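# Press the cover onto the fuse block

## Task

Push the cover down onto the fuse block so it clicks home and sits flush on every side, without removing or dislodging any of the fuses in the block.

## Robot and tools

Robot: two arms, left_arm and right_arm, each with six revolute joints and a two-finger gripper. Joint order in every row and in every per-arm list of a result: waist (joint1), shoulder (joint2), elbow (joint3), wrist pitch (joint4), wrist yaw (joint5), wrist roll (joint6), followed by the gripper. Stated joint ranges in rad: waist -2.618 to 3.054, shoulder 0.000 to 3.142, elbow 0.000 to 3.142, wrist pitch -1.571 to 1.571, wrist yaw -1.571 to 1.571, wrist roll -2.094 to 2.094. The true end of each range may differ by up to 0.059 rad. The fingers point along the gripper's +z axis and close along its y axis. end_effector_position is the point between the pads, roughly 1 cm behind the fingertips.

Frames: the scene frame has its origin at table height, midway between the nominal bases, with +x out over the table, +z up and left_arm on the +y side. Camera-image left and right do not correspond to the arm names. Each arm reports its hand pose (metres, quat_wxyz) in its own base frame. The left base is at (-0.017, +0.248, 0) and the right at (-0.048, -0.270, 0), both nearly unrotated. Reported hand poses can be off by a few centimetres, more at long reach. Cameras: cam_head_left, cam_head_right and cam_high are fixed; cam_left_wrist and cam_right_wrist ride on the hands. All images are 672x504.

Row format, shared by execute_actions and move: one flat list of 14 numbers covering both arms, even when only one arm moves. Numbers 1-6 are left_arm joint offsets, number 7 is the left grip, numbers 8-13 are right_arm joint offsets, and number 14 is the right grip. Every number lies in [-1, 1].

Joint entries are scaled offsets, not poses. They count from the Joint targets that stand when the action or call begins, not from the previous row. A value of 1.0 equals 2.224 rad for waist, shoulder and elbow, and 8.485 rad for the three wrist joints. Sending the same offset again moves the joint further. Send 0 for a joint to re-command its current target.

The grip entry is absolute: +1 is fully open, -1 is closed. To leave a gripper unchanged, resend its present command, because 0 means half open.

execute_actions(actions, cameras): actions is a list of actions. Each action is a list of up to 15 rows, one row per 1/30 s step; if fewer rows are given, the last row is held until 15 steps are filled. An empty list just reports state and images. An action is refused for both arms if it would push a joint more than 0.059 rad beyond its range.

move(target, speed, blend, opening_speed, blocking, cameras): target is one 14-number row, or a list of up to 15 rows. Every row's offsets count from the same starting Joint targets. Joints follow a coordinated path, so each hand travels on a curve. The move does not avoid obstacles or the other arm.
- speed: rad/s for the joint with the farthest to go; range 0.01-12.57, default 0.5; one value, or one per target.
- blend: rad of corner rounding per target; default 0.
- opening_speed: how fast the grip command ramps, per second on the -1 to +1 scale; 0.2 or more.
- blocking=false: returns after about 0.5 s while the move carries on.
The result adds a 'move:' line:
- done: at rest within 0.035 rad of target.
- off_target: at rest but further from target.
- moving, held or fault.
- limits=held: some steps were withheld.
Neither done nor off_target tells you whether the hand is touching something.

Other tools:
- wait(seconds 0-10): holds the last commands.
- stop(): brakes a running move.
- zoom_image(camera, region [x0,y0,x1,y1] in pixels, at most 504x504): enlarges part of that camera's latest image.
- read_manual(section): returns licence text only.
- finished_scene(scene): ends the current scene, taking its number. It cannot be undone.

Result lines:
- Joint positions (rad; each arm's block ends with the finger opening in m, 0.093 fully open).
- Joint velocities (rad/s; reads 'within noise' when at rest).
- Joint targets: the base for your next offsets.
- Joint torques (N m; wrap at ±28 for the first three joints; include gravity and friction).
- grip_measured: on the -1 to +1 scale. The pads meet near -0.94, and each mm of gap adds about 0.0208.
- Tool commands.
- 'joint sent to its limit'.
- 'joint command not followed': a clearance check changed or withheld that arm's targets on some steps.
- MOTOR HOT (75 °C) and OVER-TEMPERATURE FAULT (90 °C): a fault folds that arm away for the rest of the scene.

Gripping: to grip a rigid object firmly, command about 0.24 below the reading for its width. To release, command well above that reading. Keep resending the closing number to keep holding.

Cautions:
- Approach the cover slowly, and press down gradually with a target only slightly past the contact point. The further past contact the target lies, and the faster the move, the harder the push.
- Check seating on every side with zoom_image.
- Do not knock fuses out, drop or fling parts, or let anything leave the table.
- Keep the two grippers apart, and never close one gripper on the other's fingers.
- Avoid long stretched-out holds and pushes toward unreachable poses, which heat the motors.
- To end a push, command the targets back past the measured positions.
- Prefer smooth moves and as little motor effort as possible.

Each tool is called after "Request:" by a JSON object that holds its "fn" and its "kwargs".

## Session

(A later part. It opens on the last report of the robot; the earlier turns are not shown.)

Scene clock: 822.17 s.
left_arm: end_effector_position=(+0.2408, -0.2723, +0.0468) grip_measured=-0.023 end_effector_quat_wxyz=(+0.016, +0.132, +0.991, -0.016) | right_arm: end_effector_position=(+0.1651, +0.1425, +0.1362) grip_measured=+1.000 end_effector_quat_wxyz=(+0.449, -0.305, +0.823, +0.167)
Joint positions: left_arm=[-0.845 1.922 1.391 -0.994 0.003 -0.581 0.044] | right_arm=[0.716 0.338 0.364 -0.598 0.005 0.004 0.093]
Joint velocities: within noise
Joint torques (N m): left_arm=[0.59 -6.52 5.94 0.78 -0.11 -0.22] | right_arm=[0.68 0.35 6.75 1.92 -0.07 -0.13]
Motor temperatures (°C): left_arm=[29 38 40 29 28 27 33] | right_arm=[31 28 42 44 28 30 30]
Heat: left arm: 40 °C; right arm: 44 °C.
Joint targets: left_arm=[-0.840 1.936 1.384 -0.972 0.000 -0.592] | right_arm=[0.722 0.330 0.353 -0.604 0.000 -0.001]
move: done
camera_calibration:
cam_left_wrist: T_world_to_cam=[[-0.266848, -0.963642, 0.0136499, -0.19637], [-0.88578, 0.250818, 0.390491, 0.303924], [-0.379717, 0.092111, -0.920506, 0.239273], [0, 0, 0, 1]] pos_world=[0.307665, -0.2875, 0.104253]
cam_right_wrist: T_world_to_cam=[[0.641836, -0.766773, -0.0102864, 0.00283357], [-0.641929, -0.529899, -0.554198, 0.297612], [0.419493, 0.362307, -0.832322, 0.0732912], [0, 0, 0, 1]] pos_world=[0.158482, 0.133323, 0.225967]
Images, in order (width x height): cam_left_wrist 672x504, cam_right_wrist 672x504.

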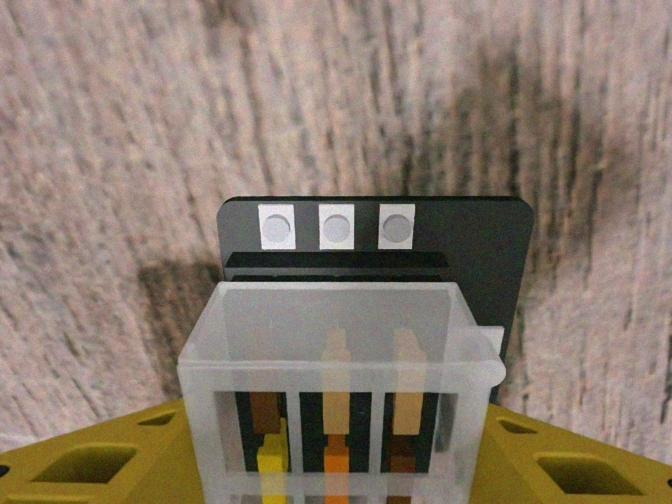

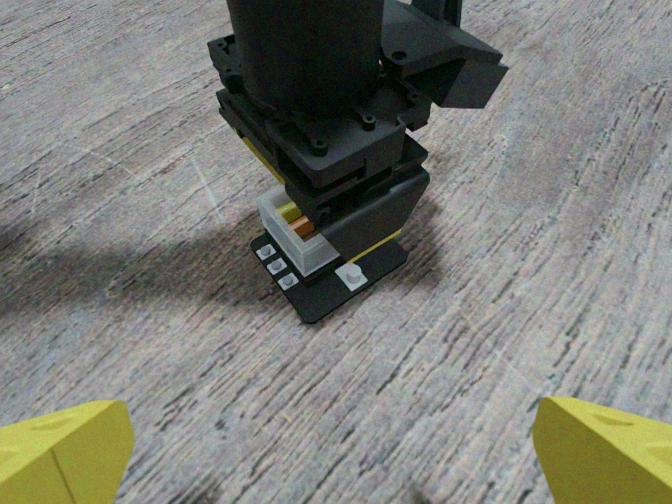

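Request:
{"fn": "move", "kwargs": {"target": [0, 0.00225, -0.00437, 0.00173, 0, 0, -0.12, 0, 0, 0, 0, 0, 0, 1], "speed": 0.05, "cameras": ["cam_left_wrist", "cam_right_wrist"]}}

Request:
{"fn": "zoom_image", "kwargs": {"camera": "cam_left_wrist", "region": [170, 200, 510, 500]}}

Request:
{"fn": "zoom_image", "kwargs": {"camera": "cam_right_wrist", "region": [230, 150, 400, 320]}}

Scene clock: 844.93 s.
left_arm: end_effector_position=(+0.2409, -0.2724, +0.0446) grip_measured=-0.023 end_effector_quat_wxyz=(+0.017, +0.132, +0.991, -0.017) | right_arm: end_effector_position=(+0.1651, +0.1425, +0.1362) grip_measured=+1.000 end_effector_quat_wxyz=(+0.449, -0.305, +0.823, +0.167)
Joint positions: left_arm=[-0.845 1.922 1.381 -0.981 0.003 -0.581 0.044] | right_arm=[0.716 0.338 0.364 -0.598 0.005 0.004 0.093]
Joint velocities: within noise
Joint torques (N m): left_arm=[0.61 -6.11 5.93 0.71 -0.11 -0.21] | right_arm=[0.76 0.34 7.05 1.93 0.04 -0.12]
Motor temperatures (°C): left_arm=[29 39 39 29 28 27 33] | right_arm=[31 28 42 44 28 30 30]
Heat: left arm: 39 °C; right arm: 44 °C.
Joint targets: left_arm=[-0.840 1.941 1.374 -0.958 0.000 -0.592] | right_arm=[0.722 0.330 0.353 -0.604 0.000 -0.001]
move: done
camera_calibration:
cam_left_wrist: T_world_to_cam=[[-0.266887, -0.963604, 0.015457, -0.196508], [-0.886668, 0.251799, 0.387837, 0.305577], [-0.377613, 0.0898032, -0.921599, 0.236142], [0, 0, 0, 1]] pos_world=[0.30767, -0.287506, 0.102151]
cam_right_wrist: T_world_to_cam=[[0.641836, -0.766773, -0.0102864, 0.00283357], [-0.641929, -0.529899, -0.554198, 0.297612], [0.419493, 0.362307, -0.832322, 0.0732912], [0, 0, 0, 1]] pos_world=[0.158482, 0.133323, 0.225967]
Images, in order (width x height): cam_left_wrist 672x504, cam_right_wrist 672x504.

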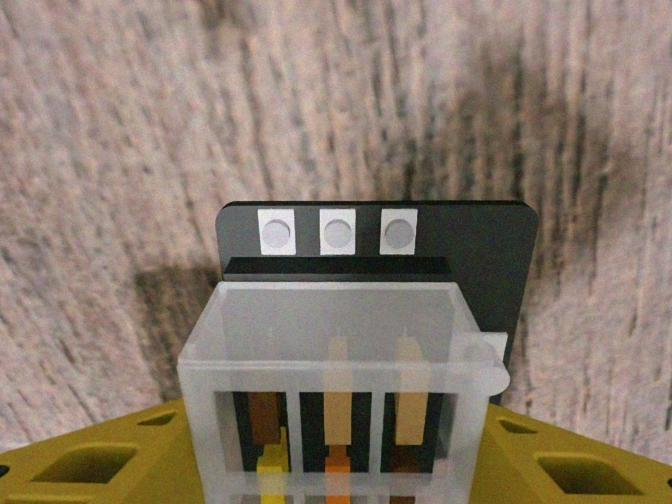

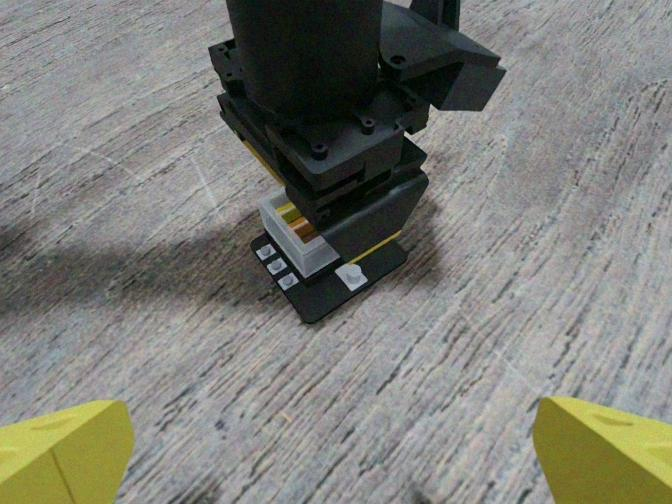

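Scaled by 1.482 from the camera's 672x504 image, which has a finer 960x720 frame.

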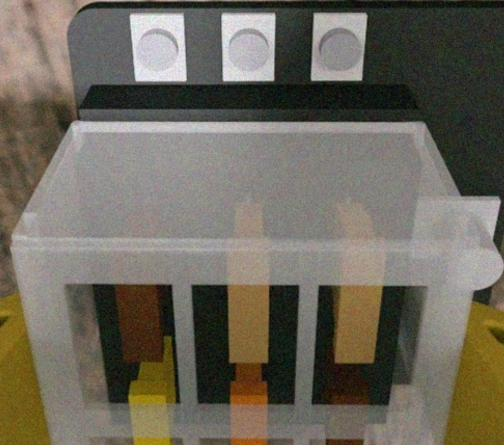

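Scaled by 2.965 from the camera's 672x504 image, which has a finer 960x720 frame.

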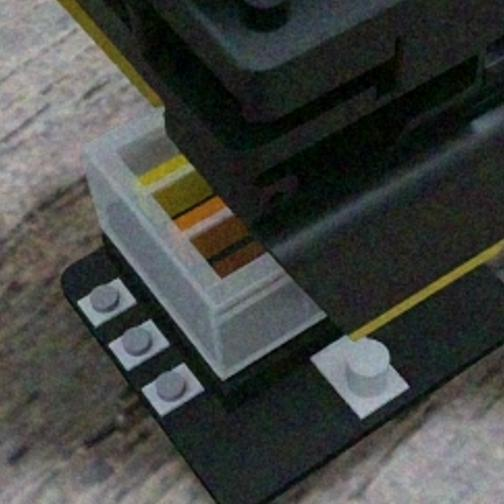

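Request:
{"fn": "move", "kwargs": {"target": [0, 0.00225, -0.00437, 0.00173, 0, 0, -0.12, 0, 0, 0, 0, 0, 0, 1], "speed": 0.05, "cameras": ["cam_left_wrist", "cam_right_wrist"]}}

Request:
{"fn": "zoom_image", "kwargs": {"camera": "cam_left_wrist", "region": [170, 200, 510, 500]}}

Request:
{"fn": "zoom_image", "kwargs": {"camera": "cam_right_wrist", "region": [230, 150, 400, 320]}}

Scene clock: 857.50 s.
left_arm: end_effector_position=(+0.2410, -0.2725, +0.0440) grip_measured=-0.023 end_effector_quat_wxyz=(+0.018, +0.132, +0.991, -0.017) | right_arm: end_effector_position=(+0.1651, +0.1425, +0.1362) grip_measured=+1.000 end_effector_quat_wxyz=(+0.449, -0.305, +0.823, +0.167)
Joint positions: left_arm=[-0.845 1.923 1.38 -0.979 0.003 -0.581 0.044] | right_arm=[0.716 0.338 0.364 -0.598 0.005 0.004 0.093]
Joint velocities: within noise
Joint torques (N m): left_arm=[0.62 -5.76 5.14 0.92 -0.1 -0.2] | right_arm=[0.69 0.32 6.79 1.97 -0.08 -0.08]
Motor temperatures (°C): left_arm=[29 39 39 29 28 27 33] | right_arm=[31 28 42 44 28 30 30]
Heat: left arm: 39 °C; right arm: 44 °C.
Joint targets: left_arm=[-0.840 1.946 1.365 -0.943 0.000 -0.592] | right_arm=[0.722 0.330 0.353 -0.604 0.000 -0.001]
move: off_target (left_arm); left_arm: the wrist pitch is farthest, 0.036 rad from its target
camera_calibration:
cam_left_wrist: T_world_to_cam=[[-0.266862, -0.963607, 0.0157015, -0.196603], [-0.886759, 0.251895, 0.387566, 0.305969], [-0.377417, 0.0895034, -0.921708, 0.235592], [0, 0, 0, 1]] pos_world=[0.307771, -0.287607, 0.101651]
cam_right_wrist: T_world_to_cam=[[0.641836, -0.766773, -0.0102864, 0.00283357], [-0.641929, -0.529899, -0.554198, 0.297612], [0.419493, 0.362307, -0.832322, 0.0732912], [0, 0, 0, 1]] pos_world=[0.158482, 0.133323, 0.225967]
Images, in order (width x height): cam_left_wrist 672x504, cam_right_wrist 672x504.

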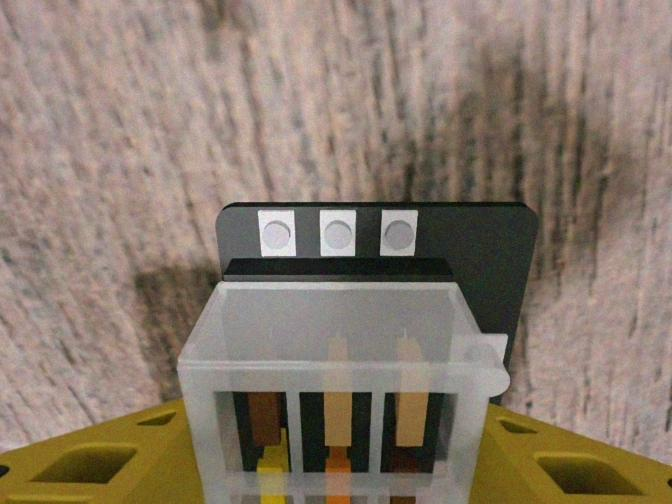

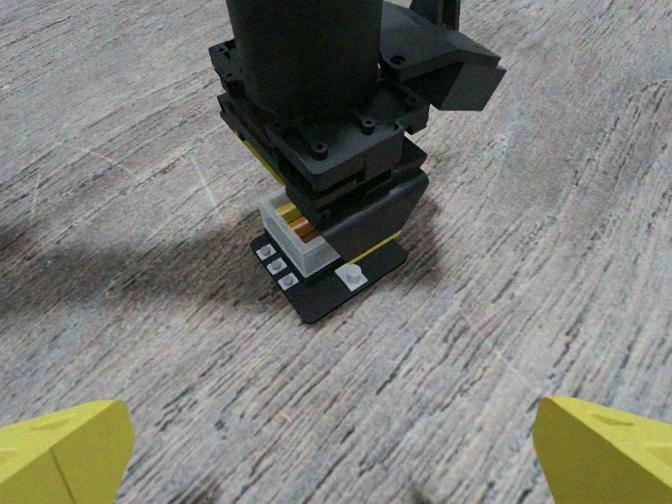

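Scaled by 1.482 from the camera's 672x504 image, which has a finer 960x720 frame.

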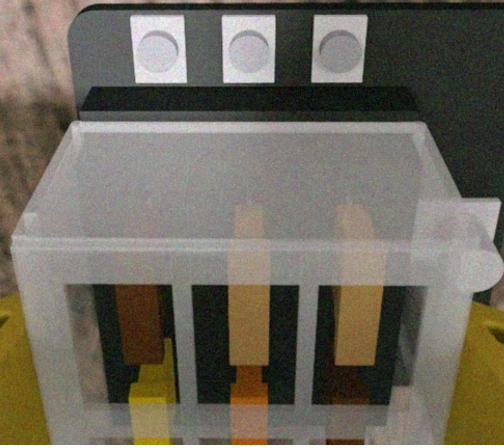

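Scaled by 2.965 from the camera's 672x504 image, which has a finer 960x720 frame.

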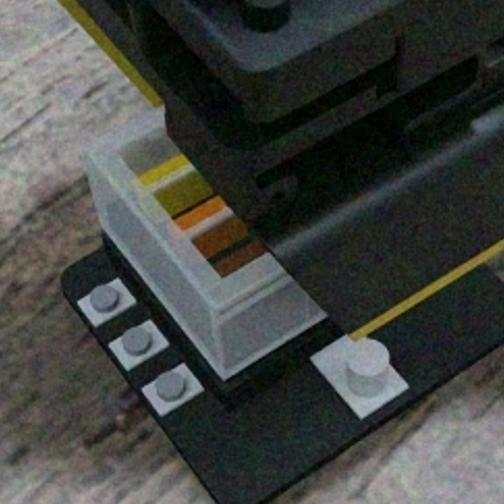

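Request:
{"fn": "move", "kwargs": {"target": [0, 0.0095, -0.0067, 0.0003, 0, 0, -0.12, 0, 0, 0, 0, 0, 0, 1], "speed": 0.06, "cameras": []}}

Request:
{"fn": "move", "kwargs": {"target": [0, 0.0095, -0.0067, 0.0003, 0, 0, -0.12, 0, 0, 0, 0, 0, 0, 1], "speed": 0.06, "cameras": ["cam_left_wrist", "cam_right_wrist"]}}

Request:
{"fn": "zoom_image", "kwargs": {"camera": "cam_left_wrist", "region": [170, 200, 510, 500]}}

Request:
{"fn": "zoom_image", "kwargs": {"camera": "cam_right_wrist", "region": [230, 150, 400, 320]}}

Scene clock: 887.90 s.
left_arm: end_effector_position=(+0.2407, -0.2722, +0.0434) grip_measured=-0.023 end_effector_quat_wxyz=(+0.017, +0.132, +0.991, -0.017) | right_arm: end_effector_position=(+0.1651, +0.1425, +0.1362) grip_measured=+1.000 end_effector_quat_wxyz=(+0.449, -0.305, +0.823, +0.167)
Joint positions: left_arm=[-0.845 1.923 1.378 -0.977 0.003 -0.581 0.044] | right_arm=[0.716 0.338 0.364 -0.598 0.005 0.004 0.093]
Joint velocities: within noise
Joint torques (N m): left_arm=[0.58 -4.1 3.85 0.94 -0.11 -0.21] | right_arm=[0.64 0.25 7.02 1.93 -0.05 -0.11]
Motor temperatures (°C): left_arm=[29 39 38 29 28 27 33] | right_arm=[31 28 42 44 28 30 30]
Heat: left arm: 39 °C; right arm: 44 °C.
Joint targets: left_arm=[-0.840 1.967 1.350 -0.941 0.000 -0.592] | right_arm=[0.722 0.330 0.353 -0.604 0.000 -0.001]
move: off_target (left_arm); left_arm: the shoulder is farthest, 0.044 rad from its target
No camera images: "cameras" was empty.

Scene clock: 888.60 s.
left_arm: end_effector_position=(+0.2406, -0.2719, +0.0427) grip_measured=-0.023 end_effector_quat_wxyz=(+0.017, +0.132, +0.991, -0.017) | right_arm: end_effector_position=(+0.1651, +0.1425, +0.1362) grip_measured=+1.000 end_effector_quat_wxyz=(+0.449, -0.305, +0.823, +0.167)
Joint positions: left_arm=[-0.845 1.924 1.376 -0.976 0.003 -0.581 0.044] | right_arm=[0.716 0.338 0.364 -0.598 0.005 0.004 0.093]
Joint velocities: within noise
Joint torques (N m): left_arm=[0.64 -2.58 2.58 0.94 -0.12 -0.2] | right_arm=[0.84 0.13 6.94 1.95 -0.07 -0.09]
Motor temperatures (°C): left_arm=[29 39 38 29 28 27 33] | right_arm=[31 28 42 44 28 30 30]
Heat: left arm: 39 °C; right arm: 44 °C.
Joint targets: left_arm=[-0.839 1.988 1.335 -0.938 0.000 -0.592] | right_arm=[0.722 0.330 0.353 -0.604 0.000 -0.001]
move: off_target (left_arm); left_arm: the shoulder is farthest, 0.064 rad from its target
camera_calibration:
cam_left_wrist: T_world_to_cam=[[-0.26649, -0.963727, 0.0146317, -0.196121], [-0.88636, 0.251003, 0.389054, 0.305601], [-0.378614, 0.0907099, -0.921099, 0.234695], [0, 0, 0, 1]] pos_world=[0.307467, -0.287003, 0.100152]
cam_right_wrist: T_world_to_cam=[[0.641836, -0.766773, -0.0102864, 0.00283357], [-0.641929, -0.529899, -0.554198, 0.297612], [0.419493, 0.362307, -0.832322, 0.0732912], [0, 0, 0, 1]] pos_world=[0.158482, 0.133323, 0.225967]
Images, in order (width x height): cam_left_wrist 672x504, cam_right_wrist 672x504.

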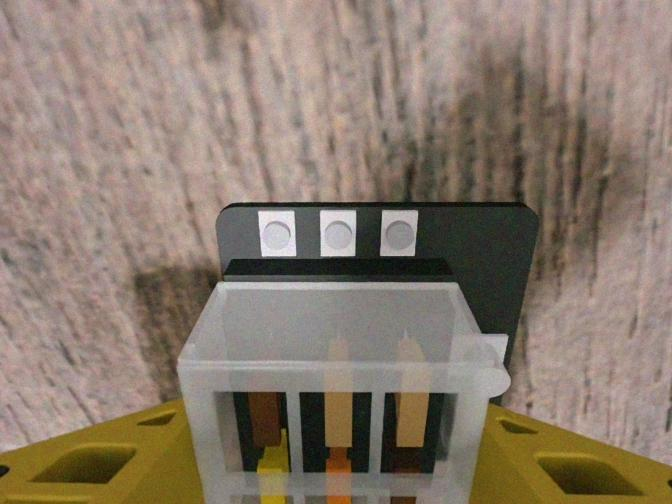

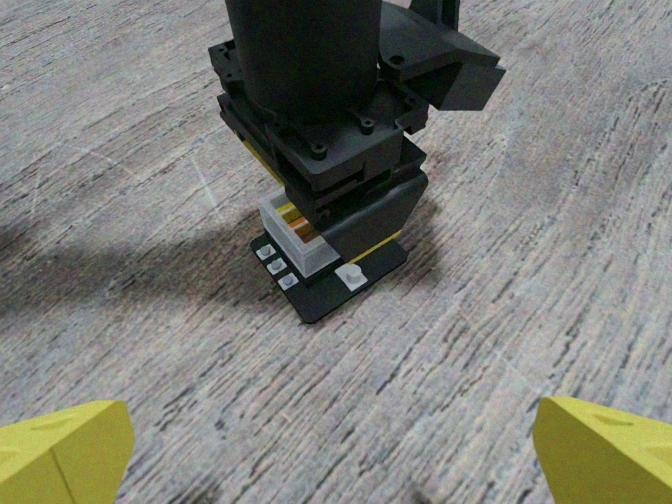

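Scaled by 1.482 from the camera's 672x504 image, which has a finer 960x720 frame.

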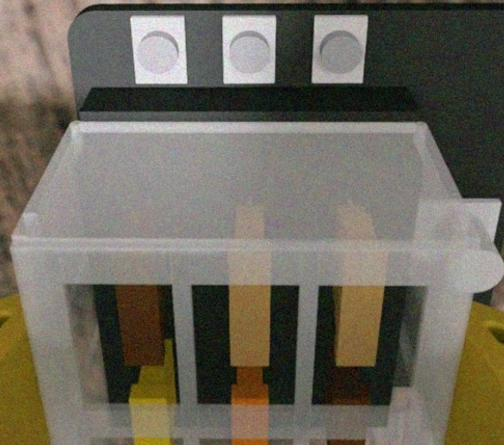

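Scaled by 2.965 from the camera's 672x504 image, which has a finer 960x720 frame.

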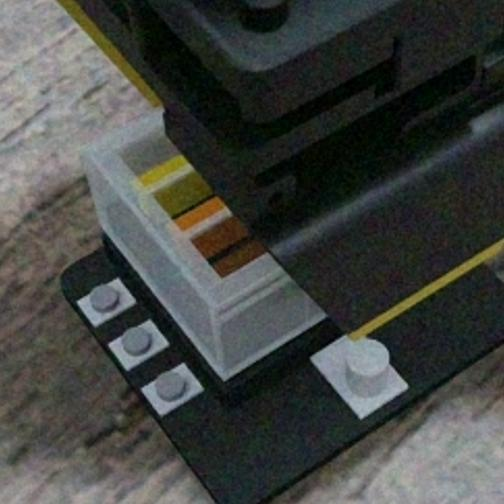

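Request:
{"fn": "move", "kwargs": {"target": [0, 0.0095, -0.0067, 0.0003, 0, 0, -0.16, 0, 0, 0, 0, 0, 0, 1], "speed": 0.06, "cameras": []}}

Request:
{"fn": "move", "kwargs": {"target": [0, 0.0095, -0.0067, 0.0003, 0, 0, -0.16, 0, 0, 0, 0, 0, 0, 1], "speed": 0.06, "cameras": ["cam_left_wrist", "cam_right_wrist"]}}

Request:
{"fn": "zoom_image", "kwargs": {"camera": "cam_right_wrist", "region": [230, 150, 400, 320]}}

Scene clock: 903.90 s.
left_arm: end_effector_position=(+0.2405, -0.2716, +0.0420) grip_measured=-0.023 end_effector_quat_wxyz=(+0.016, +0.131, +0.991, -0.016) | right_arm: end_effector_position=(+0.1651, +0.1425, +0.1362) grip_measured=+1.000 end_effector_quat_wxyz=(+0.449, -0.305, +0.823, +0.167)
Joint positions: left_arm=[-0.844 1.925 1.375 -0.976 0.003 -0.581 0.044] | right_arm=[0.716 0.338 0.364 -0.598 0.005 0.004 0.093]
Joint velocities: within noise
Joint torques (N m): left_arm=[0.59 -1.09 1.17 0.98 -0.11 -0.21] | right_arm=[0.75 0.16 6.8 1.91 -0.03 -0.09]
Motor temperatures (°C): left_arm=[29 37 38 29 28 27 33] | right_arm=[31 28 42 44 28 30 30]
Heat: left arm: 38 °C; right arm: 44 °C.
Joint targets: left_arm=[-0.839 2.009 1.320 -0.936 0.000 -0.592] | right_arm=[0.722 0.330 0.353 -0.604 0.000 -0.001]
move: off_target (left_arm); left_arm: the shoulder is farthest, 0.084 rad from its target
No camera images: "cameras" was empty.

Scene clock: 904.60 s.
left_arm: end_effector_position=(+0.2393, -0.2702, +0.0391) grip_measured=-0.023 end_effector_quat_wxyz=(+0.012, +0.131, +0.991, -0.013) | right_arm: end_effector_position=(+0.1651, +0.1425, +0.1362) grip_measured=+1.000 end_effector_quat_wxyz=(+0.449, -0.305, +0.823, +0.167)
Joint positions: left_arm=[-0.844 1.93 1.37 -0.976 0.003 -0.581 0.044] | right_arm=[0.716 0.338 0.364 -0.598 0.005 0.004 0.093]
Joint velocities: within noise
Joint torques (N m): left_arm=[0.55 0.16 0.13 1 -0.11 -0.21] | right_arm=[0.53 0.25 6.94 1.98 -0.05 -0.11]
Motor temperatures (°C): left_arm=[29 37 38 29 28 27 33] | right_arm=[31 28 42 44 28 30 30]
Heat: left arm: 38 °C; right arm: 44 °C.
Joint targets: left_arm=[-0.839 2.030 1.305 -0.933 0.000 -0.592] | right_arm=[0.722 0.330 0.353 -0.604 0.000 -0.001]
move: off_target (left_arm); left_arm: the shoulder is farthest, 0.100 rad from its target
camera_calibration:
cam_left_wrist: T_world_to_cam=[[-0.266015, -0.963934, 0.0082357, -0.194719], [-0.883377, 0.247186, 0.398176, 0.303231], [-0.385851, 0.0986457, -0.917272, 0.234492], [0, 0, 0, 1]] pos_world=[0.306548, -0.285782, 0.0959576]
cam_right_wrist: T_world_to_cam=[[0.641836, -0.766773, -0.0102864, 0.00283357], [-0.641929, -0.529899, -0.554198, 0.297612], [0.419493, 0.362307, -0.832322, 0.0732912], [0, 0, 0, 1]] pos_world=[0.158482, 0.133323, 0.225967]
Images, in order (width x height): cam_left_wrist 672x504, cam_right_wrist 672x504.

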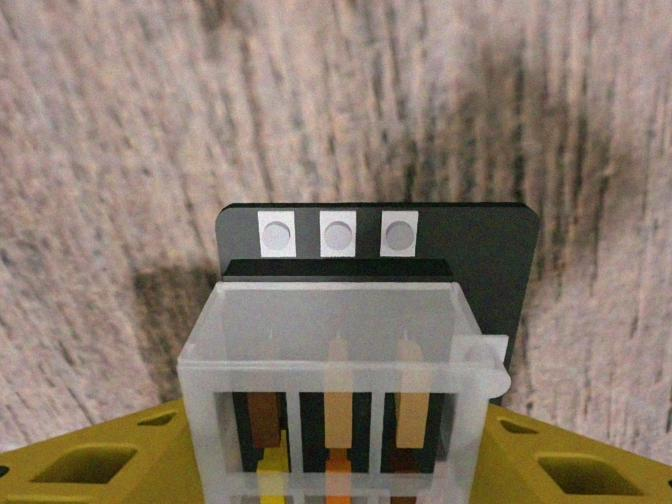

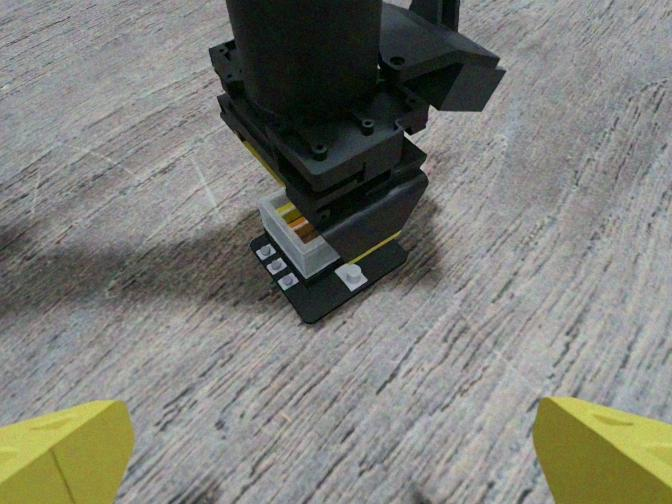

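Scaled by 2.965 from the camera's 672x504 image, which has a finer 960x720 frame.

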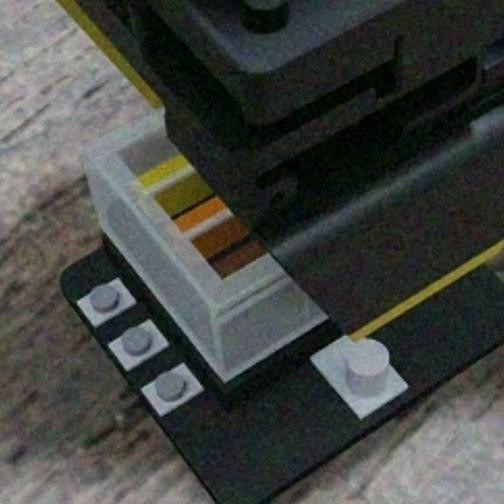

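Request:
{"fn": "zoom_image", "kwargs": {"camera": "cam_left_wrist", "region": [200, 190, 360, 310]}}

Request:
{"fn": "zoom_image", "kwargs": {"camera": "cam_right_wrist", "region": [245, 215, 345, 315]}}

Scaled by 3.150 from the camera's 672x504 image, which has a finer 960x720 frame.

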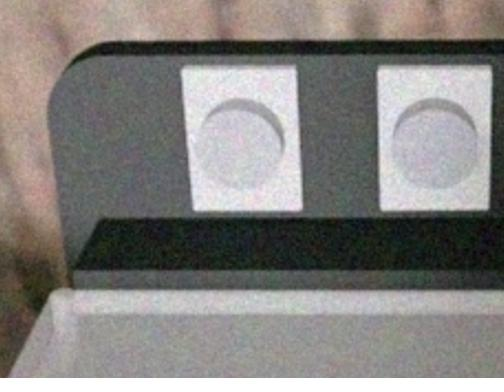

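Scaled by 5.040 from the camera's 672x504 image, which has a finer 960x720 frame.

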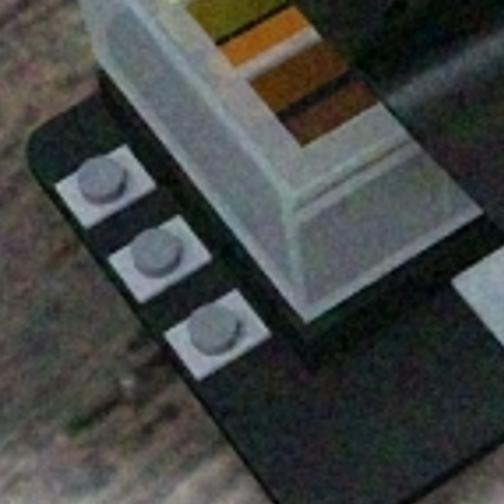

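Request:
{"fn": "move", "kwargs": {"target": [0, 0.0095, -0.0067, 0.0006, 0, 0, -0.16, 0, 0, 0, 0, 0, 0, 1], "speed": 0.06, "cameras": ["cam_left_wrist", "cam_right_wrist"]}}

Request:
{"fn": "zoom_image", "kwargs": {"camera": "cam_left_wrist", "region": [200, 190, 360, 310]}}

Request:
{"fn": "zoom_image", "kwargs": {"camera": "cam_right_wrist", "region": [245, 215, 345, 315]}}

Scene clock: 940.27 s.
left_arm: end_effector_position=(+0.2390, -0.2699, +0.0381) grip_measured=-0.023 end_effector_quat_wxyz=(+0.011, +0.131, +0.991, -0.012) | right_arm: end_effector_position=(+0.1651, +0.1425, +0.1362) grip_measured=+1.000 end_effector_quat_wxyz=(+0.449, -0.305, +0.823, +0.167)
Joint positions: left_arm=[-0.844 1.933 1.37 -0.976 0.003 -0.581 0.044] | right_arm=[0.716 0.338 0.364 -0.598 0.005 0.004 0.093]
Joint velocities: within noise
Joint torques (N m): left_arm=[0.57 1.63 -1.32 1.06 -0.1 -0.2] | right_arm=[0.65 0.18 7.2 1.97 -0.04 -0.04]
Motor temperatures (°C): left_arm=[29 33 36 30 28 27 33] | right_arm=[31 28 42 44 28 30 30]
Heat: left arm: 36 °C; right arm: 44 °C.
Joint targets: left_arm=[-0.839 2.052 1.290 -0.928 0.000 -0.592] | right_arm=[0.722 0.330 0.353 -0.604 0.000 -0.001]
move: off_target (left_arm); left_arm: the shoulder is farthest, 0.119 rad from its target
camera_calibration:
cam_left_wrist: T_world_to_cam=[[-0.266021, -0.963945, 0.00658182, -0.194384], [-0.882547, 0.246293, 0.400562, 0.30283], [-0.387741, 0.100749, -0.916246, 0.234415], [0, 0, 0, 1]] pos_world=[0.306444, -0.285577, 0.0947591]
cam_right_wrist: T_world_to_cam=[[0.641836, -0.766773, -0.0102864, 0.00283357], [-0.641929, -0.529899, -0.554198, 0.297612], [0.419493, 0.362307, -0.832322, 0.0732912], [0, 0, 0, 1]] pos_world=[0.158482, 0.133323, 0.225967]
Images, in order (width x height): cam_left_wrist 672x504, cam_right_wrist 672x504.

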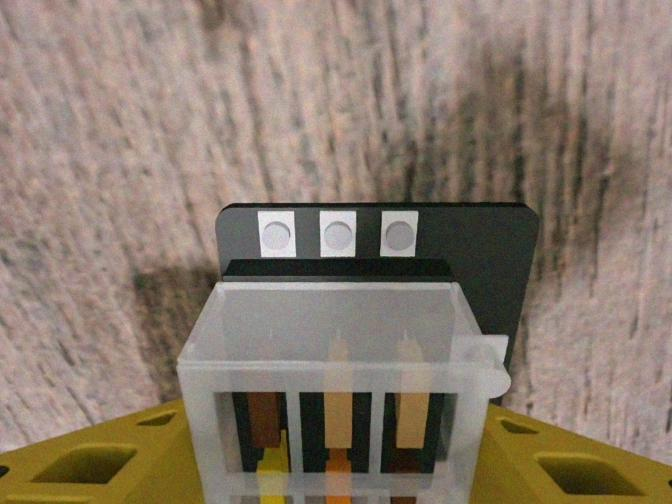

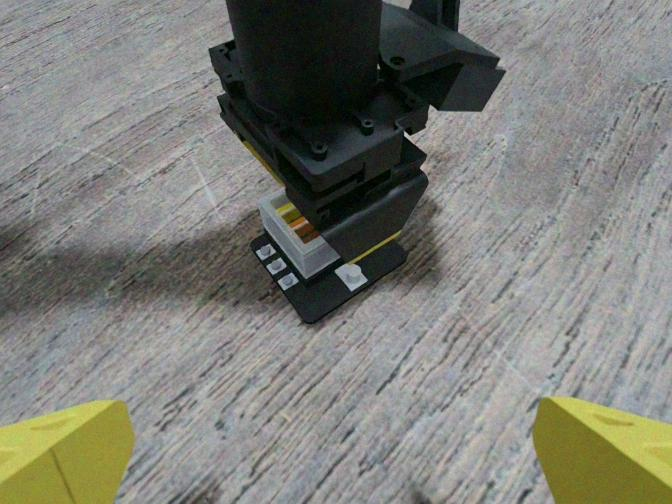

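Scaled by 3.150 from the camera's 672x504 image, which has a finer 960x720 frame.

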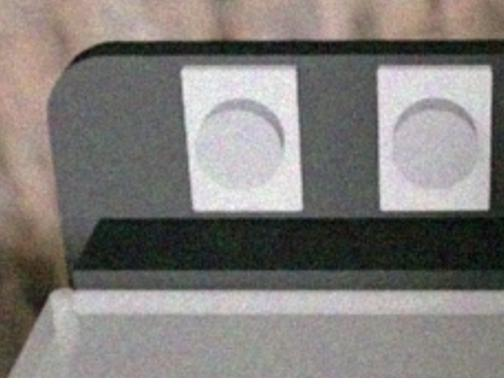

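Scaled by 5.040 from the camera's 672x504 image, which has a finer 960x720 frame.

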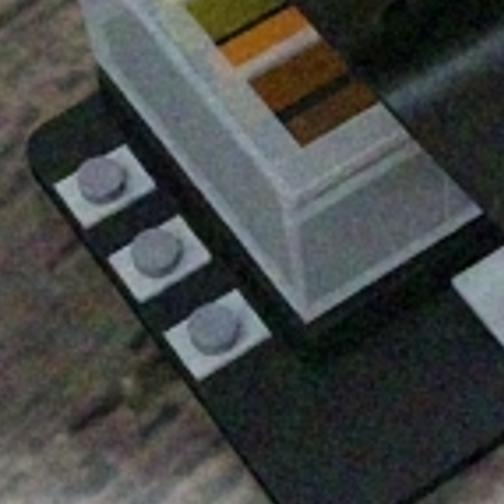

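Request:
{"fn": "move", "kwargs": {"target": [0, 0.0095, -0.0067, 0.0, 0, 0, -0.2, 0, 0, 0, 0, 0, 0, 1], "speed": 0.06, "cameras": []}}

Request:
{"fn": "move", "kwargs": {"target": [0, 0.0095, -0.0067, 0.0, 0, 0, -0.2, 0, 0, 0, 0, 0, 0, 1], "speed": 0.06, "cameras": ["cam_left_wrist", "cam_right_wrist"]}}

Request:
{"fn": "zoom_image", "kwargs": {"camera": "cam_left_wrist", "region": [200, 190, 360, 310]}}

Request:
{"fn": "zoom_image", "kwargs": {"camera": "cam_right_wrist", "region": [245, 215, 345, 315]}}

Scene clock: 988.03 s.
left_arm: end_effector_position=(+0.2387, -0.2696, +0.0332) grip_measured=-0.023 end_effector_quat_wxyz=(+0.009, +0.129, +0.992, -0.010) | right_arm: end_effector_position=(+0.1651, +0.1425, +0.1362) grip_measured=+1.000 end_effector_quat_wxyz=(+0.449, -0.305, +0.823, +0.167)
Joint positions: left_arm=[-0.844 1.942 1.363 -0.965 0.003 -0.586 0.044] | right_arm=[0.716 0.338 0.364 -0.598 0.005 0.004 0.093]
Joint velocities: within noise
Joint torques (N m): left_arm=[0.59 2.4 -2.14 0.93 -0.11 -0.16] | right_arm=[0.69 0.34 6.82 1.9 -0.07 -0.11]
Motor temperatures (°C): left_arm=[29 32 35 30 28 27 33] | right_arm=[31 28 42 44 28 30 30]
Heat: left arm: 35 °C; right arm: 44 °C.
Joint targets: left_arm=[-0.839 2.073 1.275 -0.928 0.000 -0.591] | right_arm=[0.722 0.330 0.353 -0.604 0.000 -0.001]
move: off_target (left_arm); left_arm: the shoulder is farthest, 0.131 rad from its target
No camera images: "cameras" was empty.

Scene clock: 988.73 s.
left_arm: end_effector_position=(+0.2387, -0.2695, +0.0330) grip_measured=-0.024 end_effector_quat_wxyz=(+0.009, +0.129, +0.992, -0.010) | right_arm: end_effector_position=(+0.1651, +0.1425, +0.1362) grip_measured=+1.000 end_effector_quat_wxyz=(+0.449, -0.305, +0.823, +0.167)
Joint positions: left_arm=[-0.844 1.943 1.363 -0.965 0.003 -0.586 0.044] | right_arm=[0.716 0.338 0.364 -0.598 0.005 0.004 0.093]
Joint velocities: within noise
Joint torques (N m): left_arm=[0.58 4 -3.62 0.93 -0.12 -0.16] | right_arm=[0.59 0.2 6.82 1.93 -0.02 -0.11]
Motor temperatures (°C): left_arm=[29 32 35 30 28 27 33] | right_arm=[31 28 42 44 28 30 30]
Heat: left arm: 35 °C; right arm: 44 °C.
Joint targets: left_arm=[-0.839 2.094 1.261 -0.928 0.000 -0.591] | right_arm=[0.722 0.330 0.353 -0.604 0.000 -0.001]
move: off_target (left_arm); left_arm: the shoulder is farthest, 0.151 rad from its target
camera_calibration:
cam_left_wrist: T_world_to_cam=[[-0.261179, -0.965285, 0.00309195, -0.195603], [-0.881983, 0.239939, 0.40563, 0.302461], [-0.39229, 0.103215, -0.914032, 0.231331], [0, 0, 0, 1]] pos_world=[0.306427, -0.285262, 0.0893623]
cam_right_wrist: T_world_to_cam=[[0.641836, -0.766773, -0.0102864, 0.00283357], [-0.641929, -0.529899, -0.554198, 0.297612], [0.419493, 0.362307, -0.832322, 0.0732912], [0, 0, 0, 1]] pos_world=[0.158482, 0.133323, 0.225967]
Images, in order (width x height): cam_left_wrist 672x504, cam_right_wrist 672x504.

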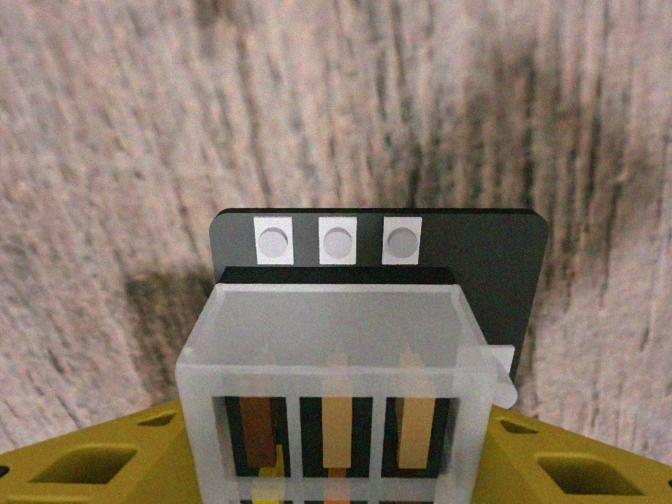

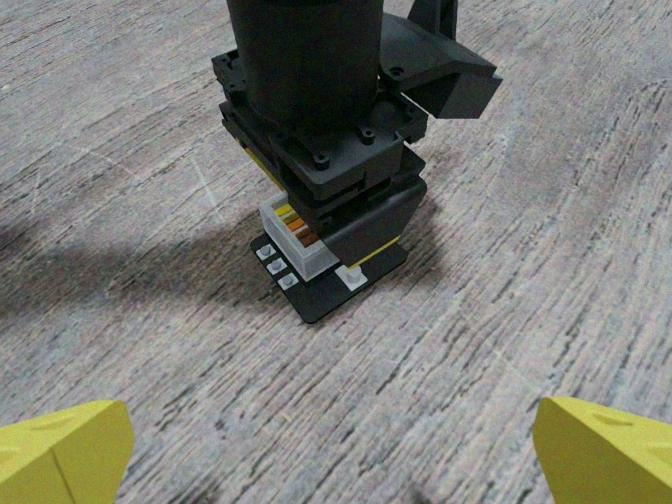

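Scaled by 3.150 from the camera's 672x504 image, which has a finer 960x720 frame.

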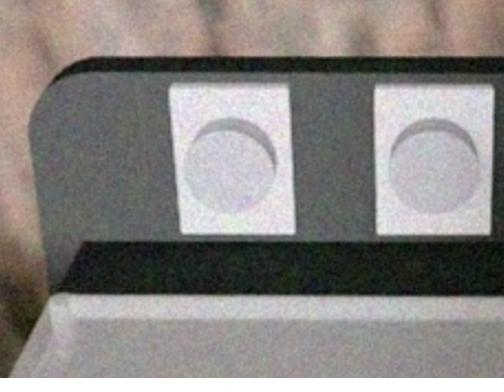

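Scaled by 5.040 from the camera's 672x504 image, which has a finer 960x720 frame.

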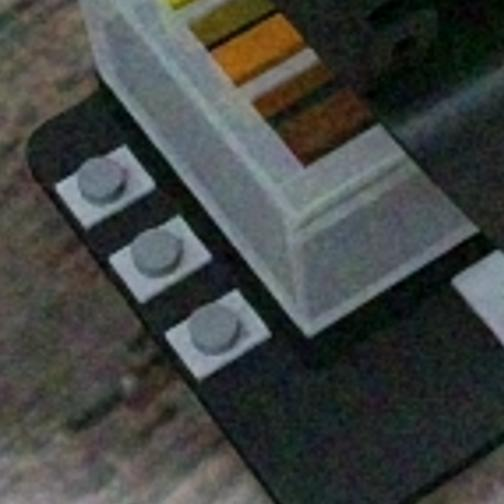

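Request:
{"fn": "move", "kwargs": {"target": [0, -0.0620, 0.0432, -0.0018, 0, 0, -0.2, 0, 0, 0, 0, 0, 0, 1], "speed": 0.2, "cameras": ["cam_left_wrist"]}}

Request:
{"fn": "move", "kwargs": {"target": [0, 0, 0, 0, 0, 0, 0.6, 0, 0, 0, 0, 0, 0, 1], "opening_speed": 0.6, "cameras": ["cam_left_wrist", "cam_right_wrist"]}}

Request:
{"fn": "zoom_image", "kwargs": {"camera": "cam_right_wrist", "region": [245, 215, 345, 315]}}

Scene clock: 1005.57 s.
left_arm: end_effector_position=(+0.2409, -0.2720, +0.0380) grip_measured=-0.024 end_effector_quat_wxyz=(+0.015, +0.129, +0.991, -0.015) | right_arm: end_effector_position=(+0.1651, +0.1425, +0.1362) grip_measured=+1.000 end_effector_quat_wxyz=(+0.449, -0.305, +0.823, +0.167)
Joint positions: left_arm=[-0.844 1.934 1.37 -0.964 0.003 -0.587 0.044] | right_arm=[0.716 0.338 0.364 -0.598 0.005 0.004 0.093]
Joint velocities: within noise
Joint torques (N m): left_arm=[0.58 -5.87 5.22 0.74 -0.11 -0.15] | right_arm=[0.53 0.18 6.89 1.98 -0.11 -0.07]
Motor temperatures (°C): left_arm=[29 32 35 30 28 27 33] | right_arm=[31 28 42 44 28 30 30]
Heat: left arm: 35 °C; right arm: 44 °C.
Joint targets: left_arm=[-0.839 1.956 1.356 -0.943 0.000 -0.592] | right_arm=[0.722 0.330 0.353 -0.604 0.000 -0.001]
move: done
camera_calibration:
cam_left_wrist: T_world_to_cam=[[-0.260547, -0.965379, 0.0126046, -0.197924], [-0.886707, 0.244438, 0.39243, 0.30581], [-0.381925, 0.09107, -0.919695, 0.231346], [0, 0, 0, 1]] pos_world=[0.307952, -0.286892, 0.0952536]
Images, in order (width x height): cam_left_wrist 672x504.

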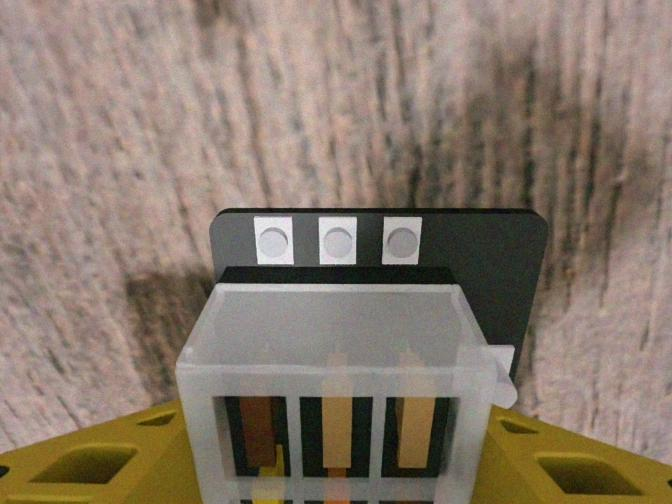

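Scene clock: 1007.10 s.
left_arm: end_effector_position=(+0.2394, -0.2703, +0.0333) grip_measured=+0.598 end_effector_quat_wxyz=(+0.010, +0.129, +0.992, -0.011) | right_arm: end_effector_position=(+0.1651, +0.1425, +0.1362) grip_measured=+1.000 end_effector_quat_wxyz=(+0.449, -0.305, +0.823, +0.167)
Joint positions: left_arm=[-0.844 1.942 1.363 -0.961 0.003 -0.587 0.074] | right_arm=[0.716 0.338 0.364 -0.598 0.005 0.004 0.093]
Joint velocities: within noise
Joint torques (N m): left_arm=[0.58 -6.56 5.9 0.68 -0.12 -0.16] | right_arm=[0.91 0.1 6.84 1.96 -0.02 -0.11]
Motor temperatures (°C): left_arm=[29 32 35 29 28 27 33] | right_arm=[31 28 42 44 28 30 30]
Heat: left arm: 35 °C; right arm: 44 °C.
Joint targets: left_arm=[-0.839 1.956 1.357 -0.943 0.000 -0.592] | right_arm=[0.722 0.330 0.353 -0.604 0.000 -0.001]
move: done
camera_calibration:
cam_left_wrist: T_world_to_cam=[[-0.260518, -0.965454, 0.00545093, -0.196424], [-0.883298, 0.240621, 0.40235, 0.30376], [-0.389762, 0.100005, -0.91547, 0.230381], [0, 0, 0, 1]] pos_world=[0.306932, -0.285769, 0.0897601]
cam_right_wrist: T_world_to_cam=[[0.641836, -0.766773, -0.0102864, 0.00283357], [-0.641929, -0.529899, -0.554198, 0.297612], [0.419493, 0.362307, -0.832322, 0.0732912], [0, 0, 0, 1]] pos_world=[0.158482, 0.133323, 0.225967]
Images, in order (width x height): cam_left_wrist 672x504, cam_right_wrist 672x504.

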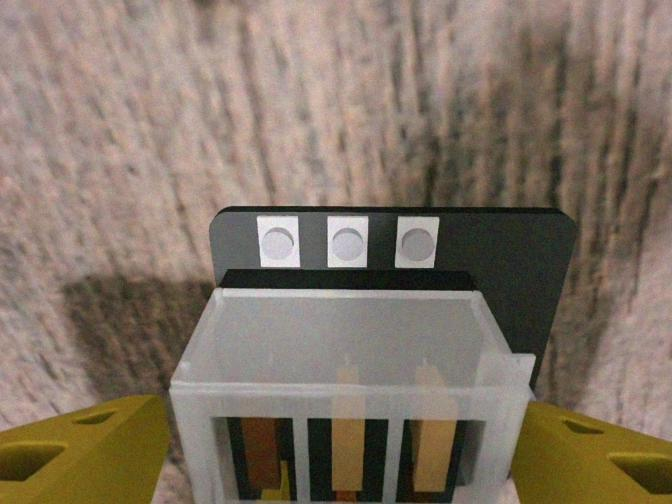

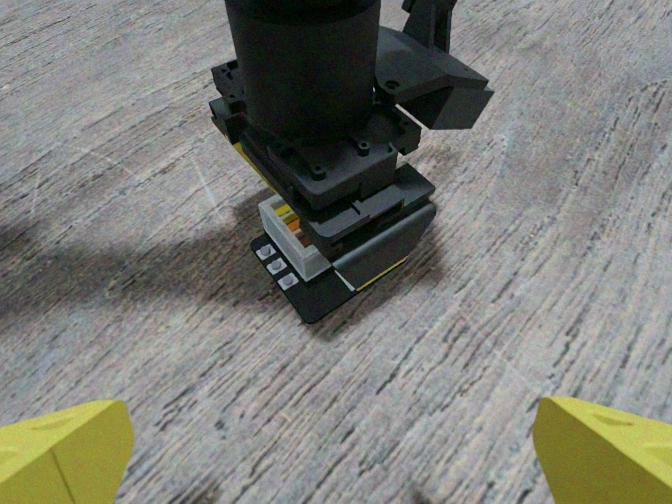

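Scaled by 5.040 from the camera's 672x504 image, which has a finer 960x720 frame.

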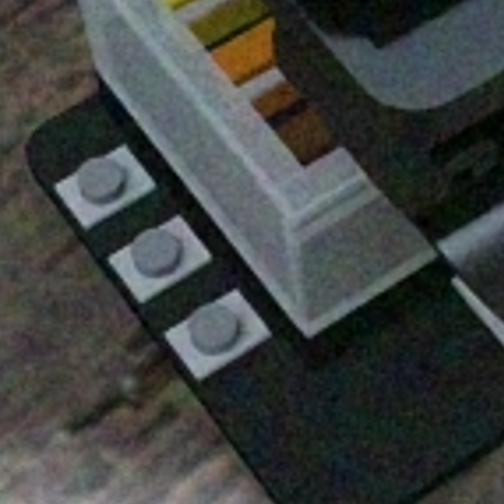

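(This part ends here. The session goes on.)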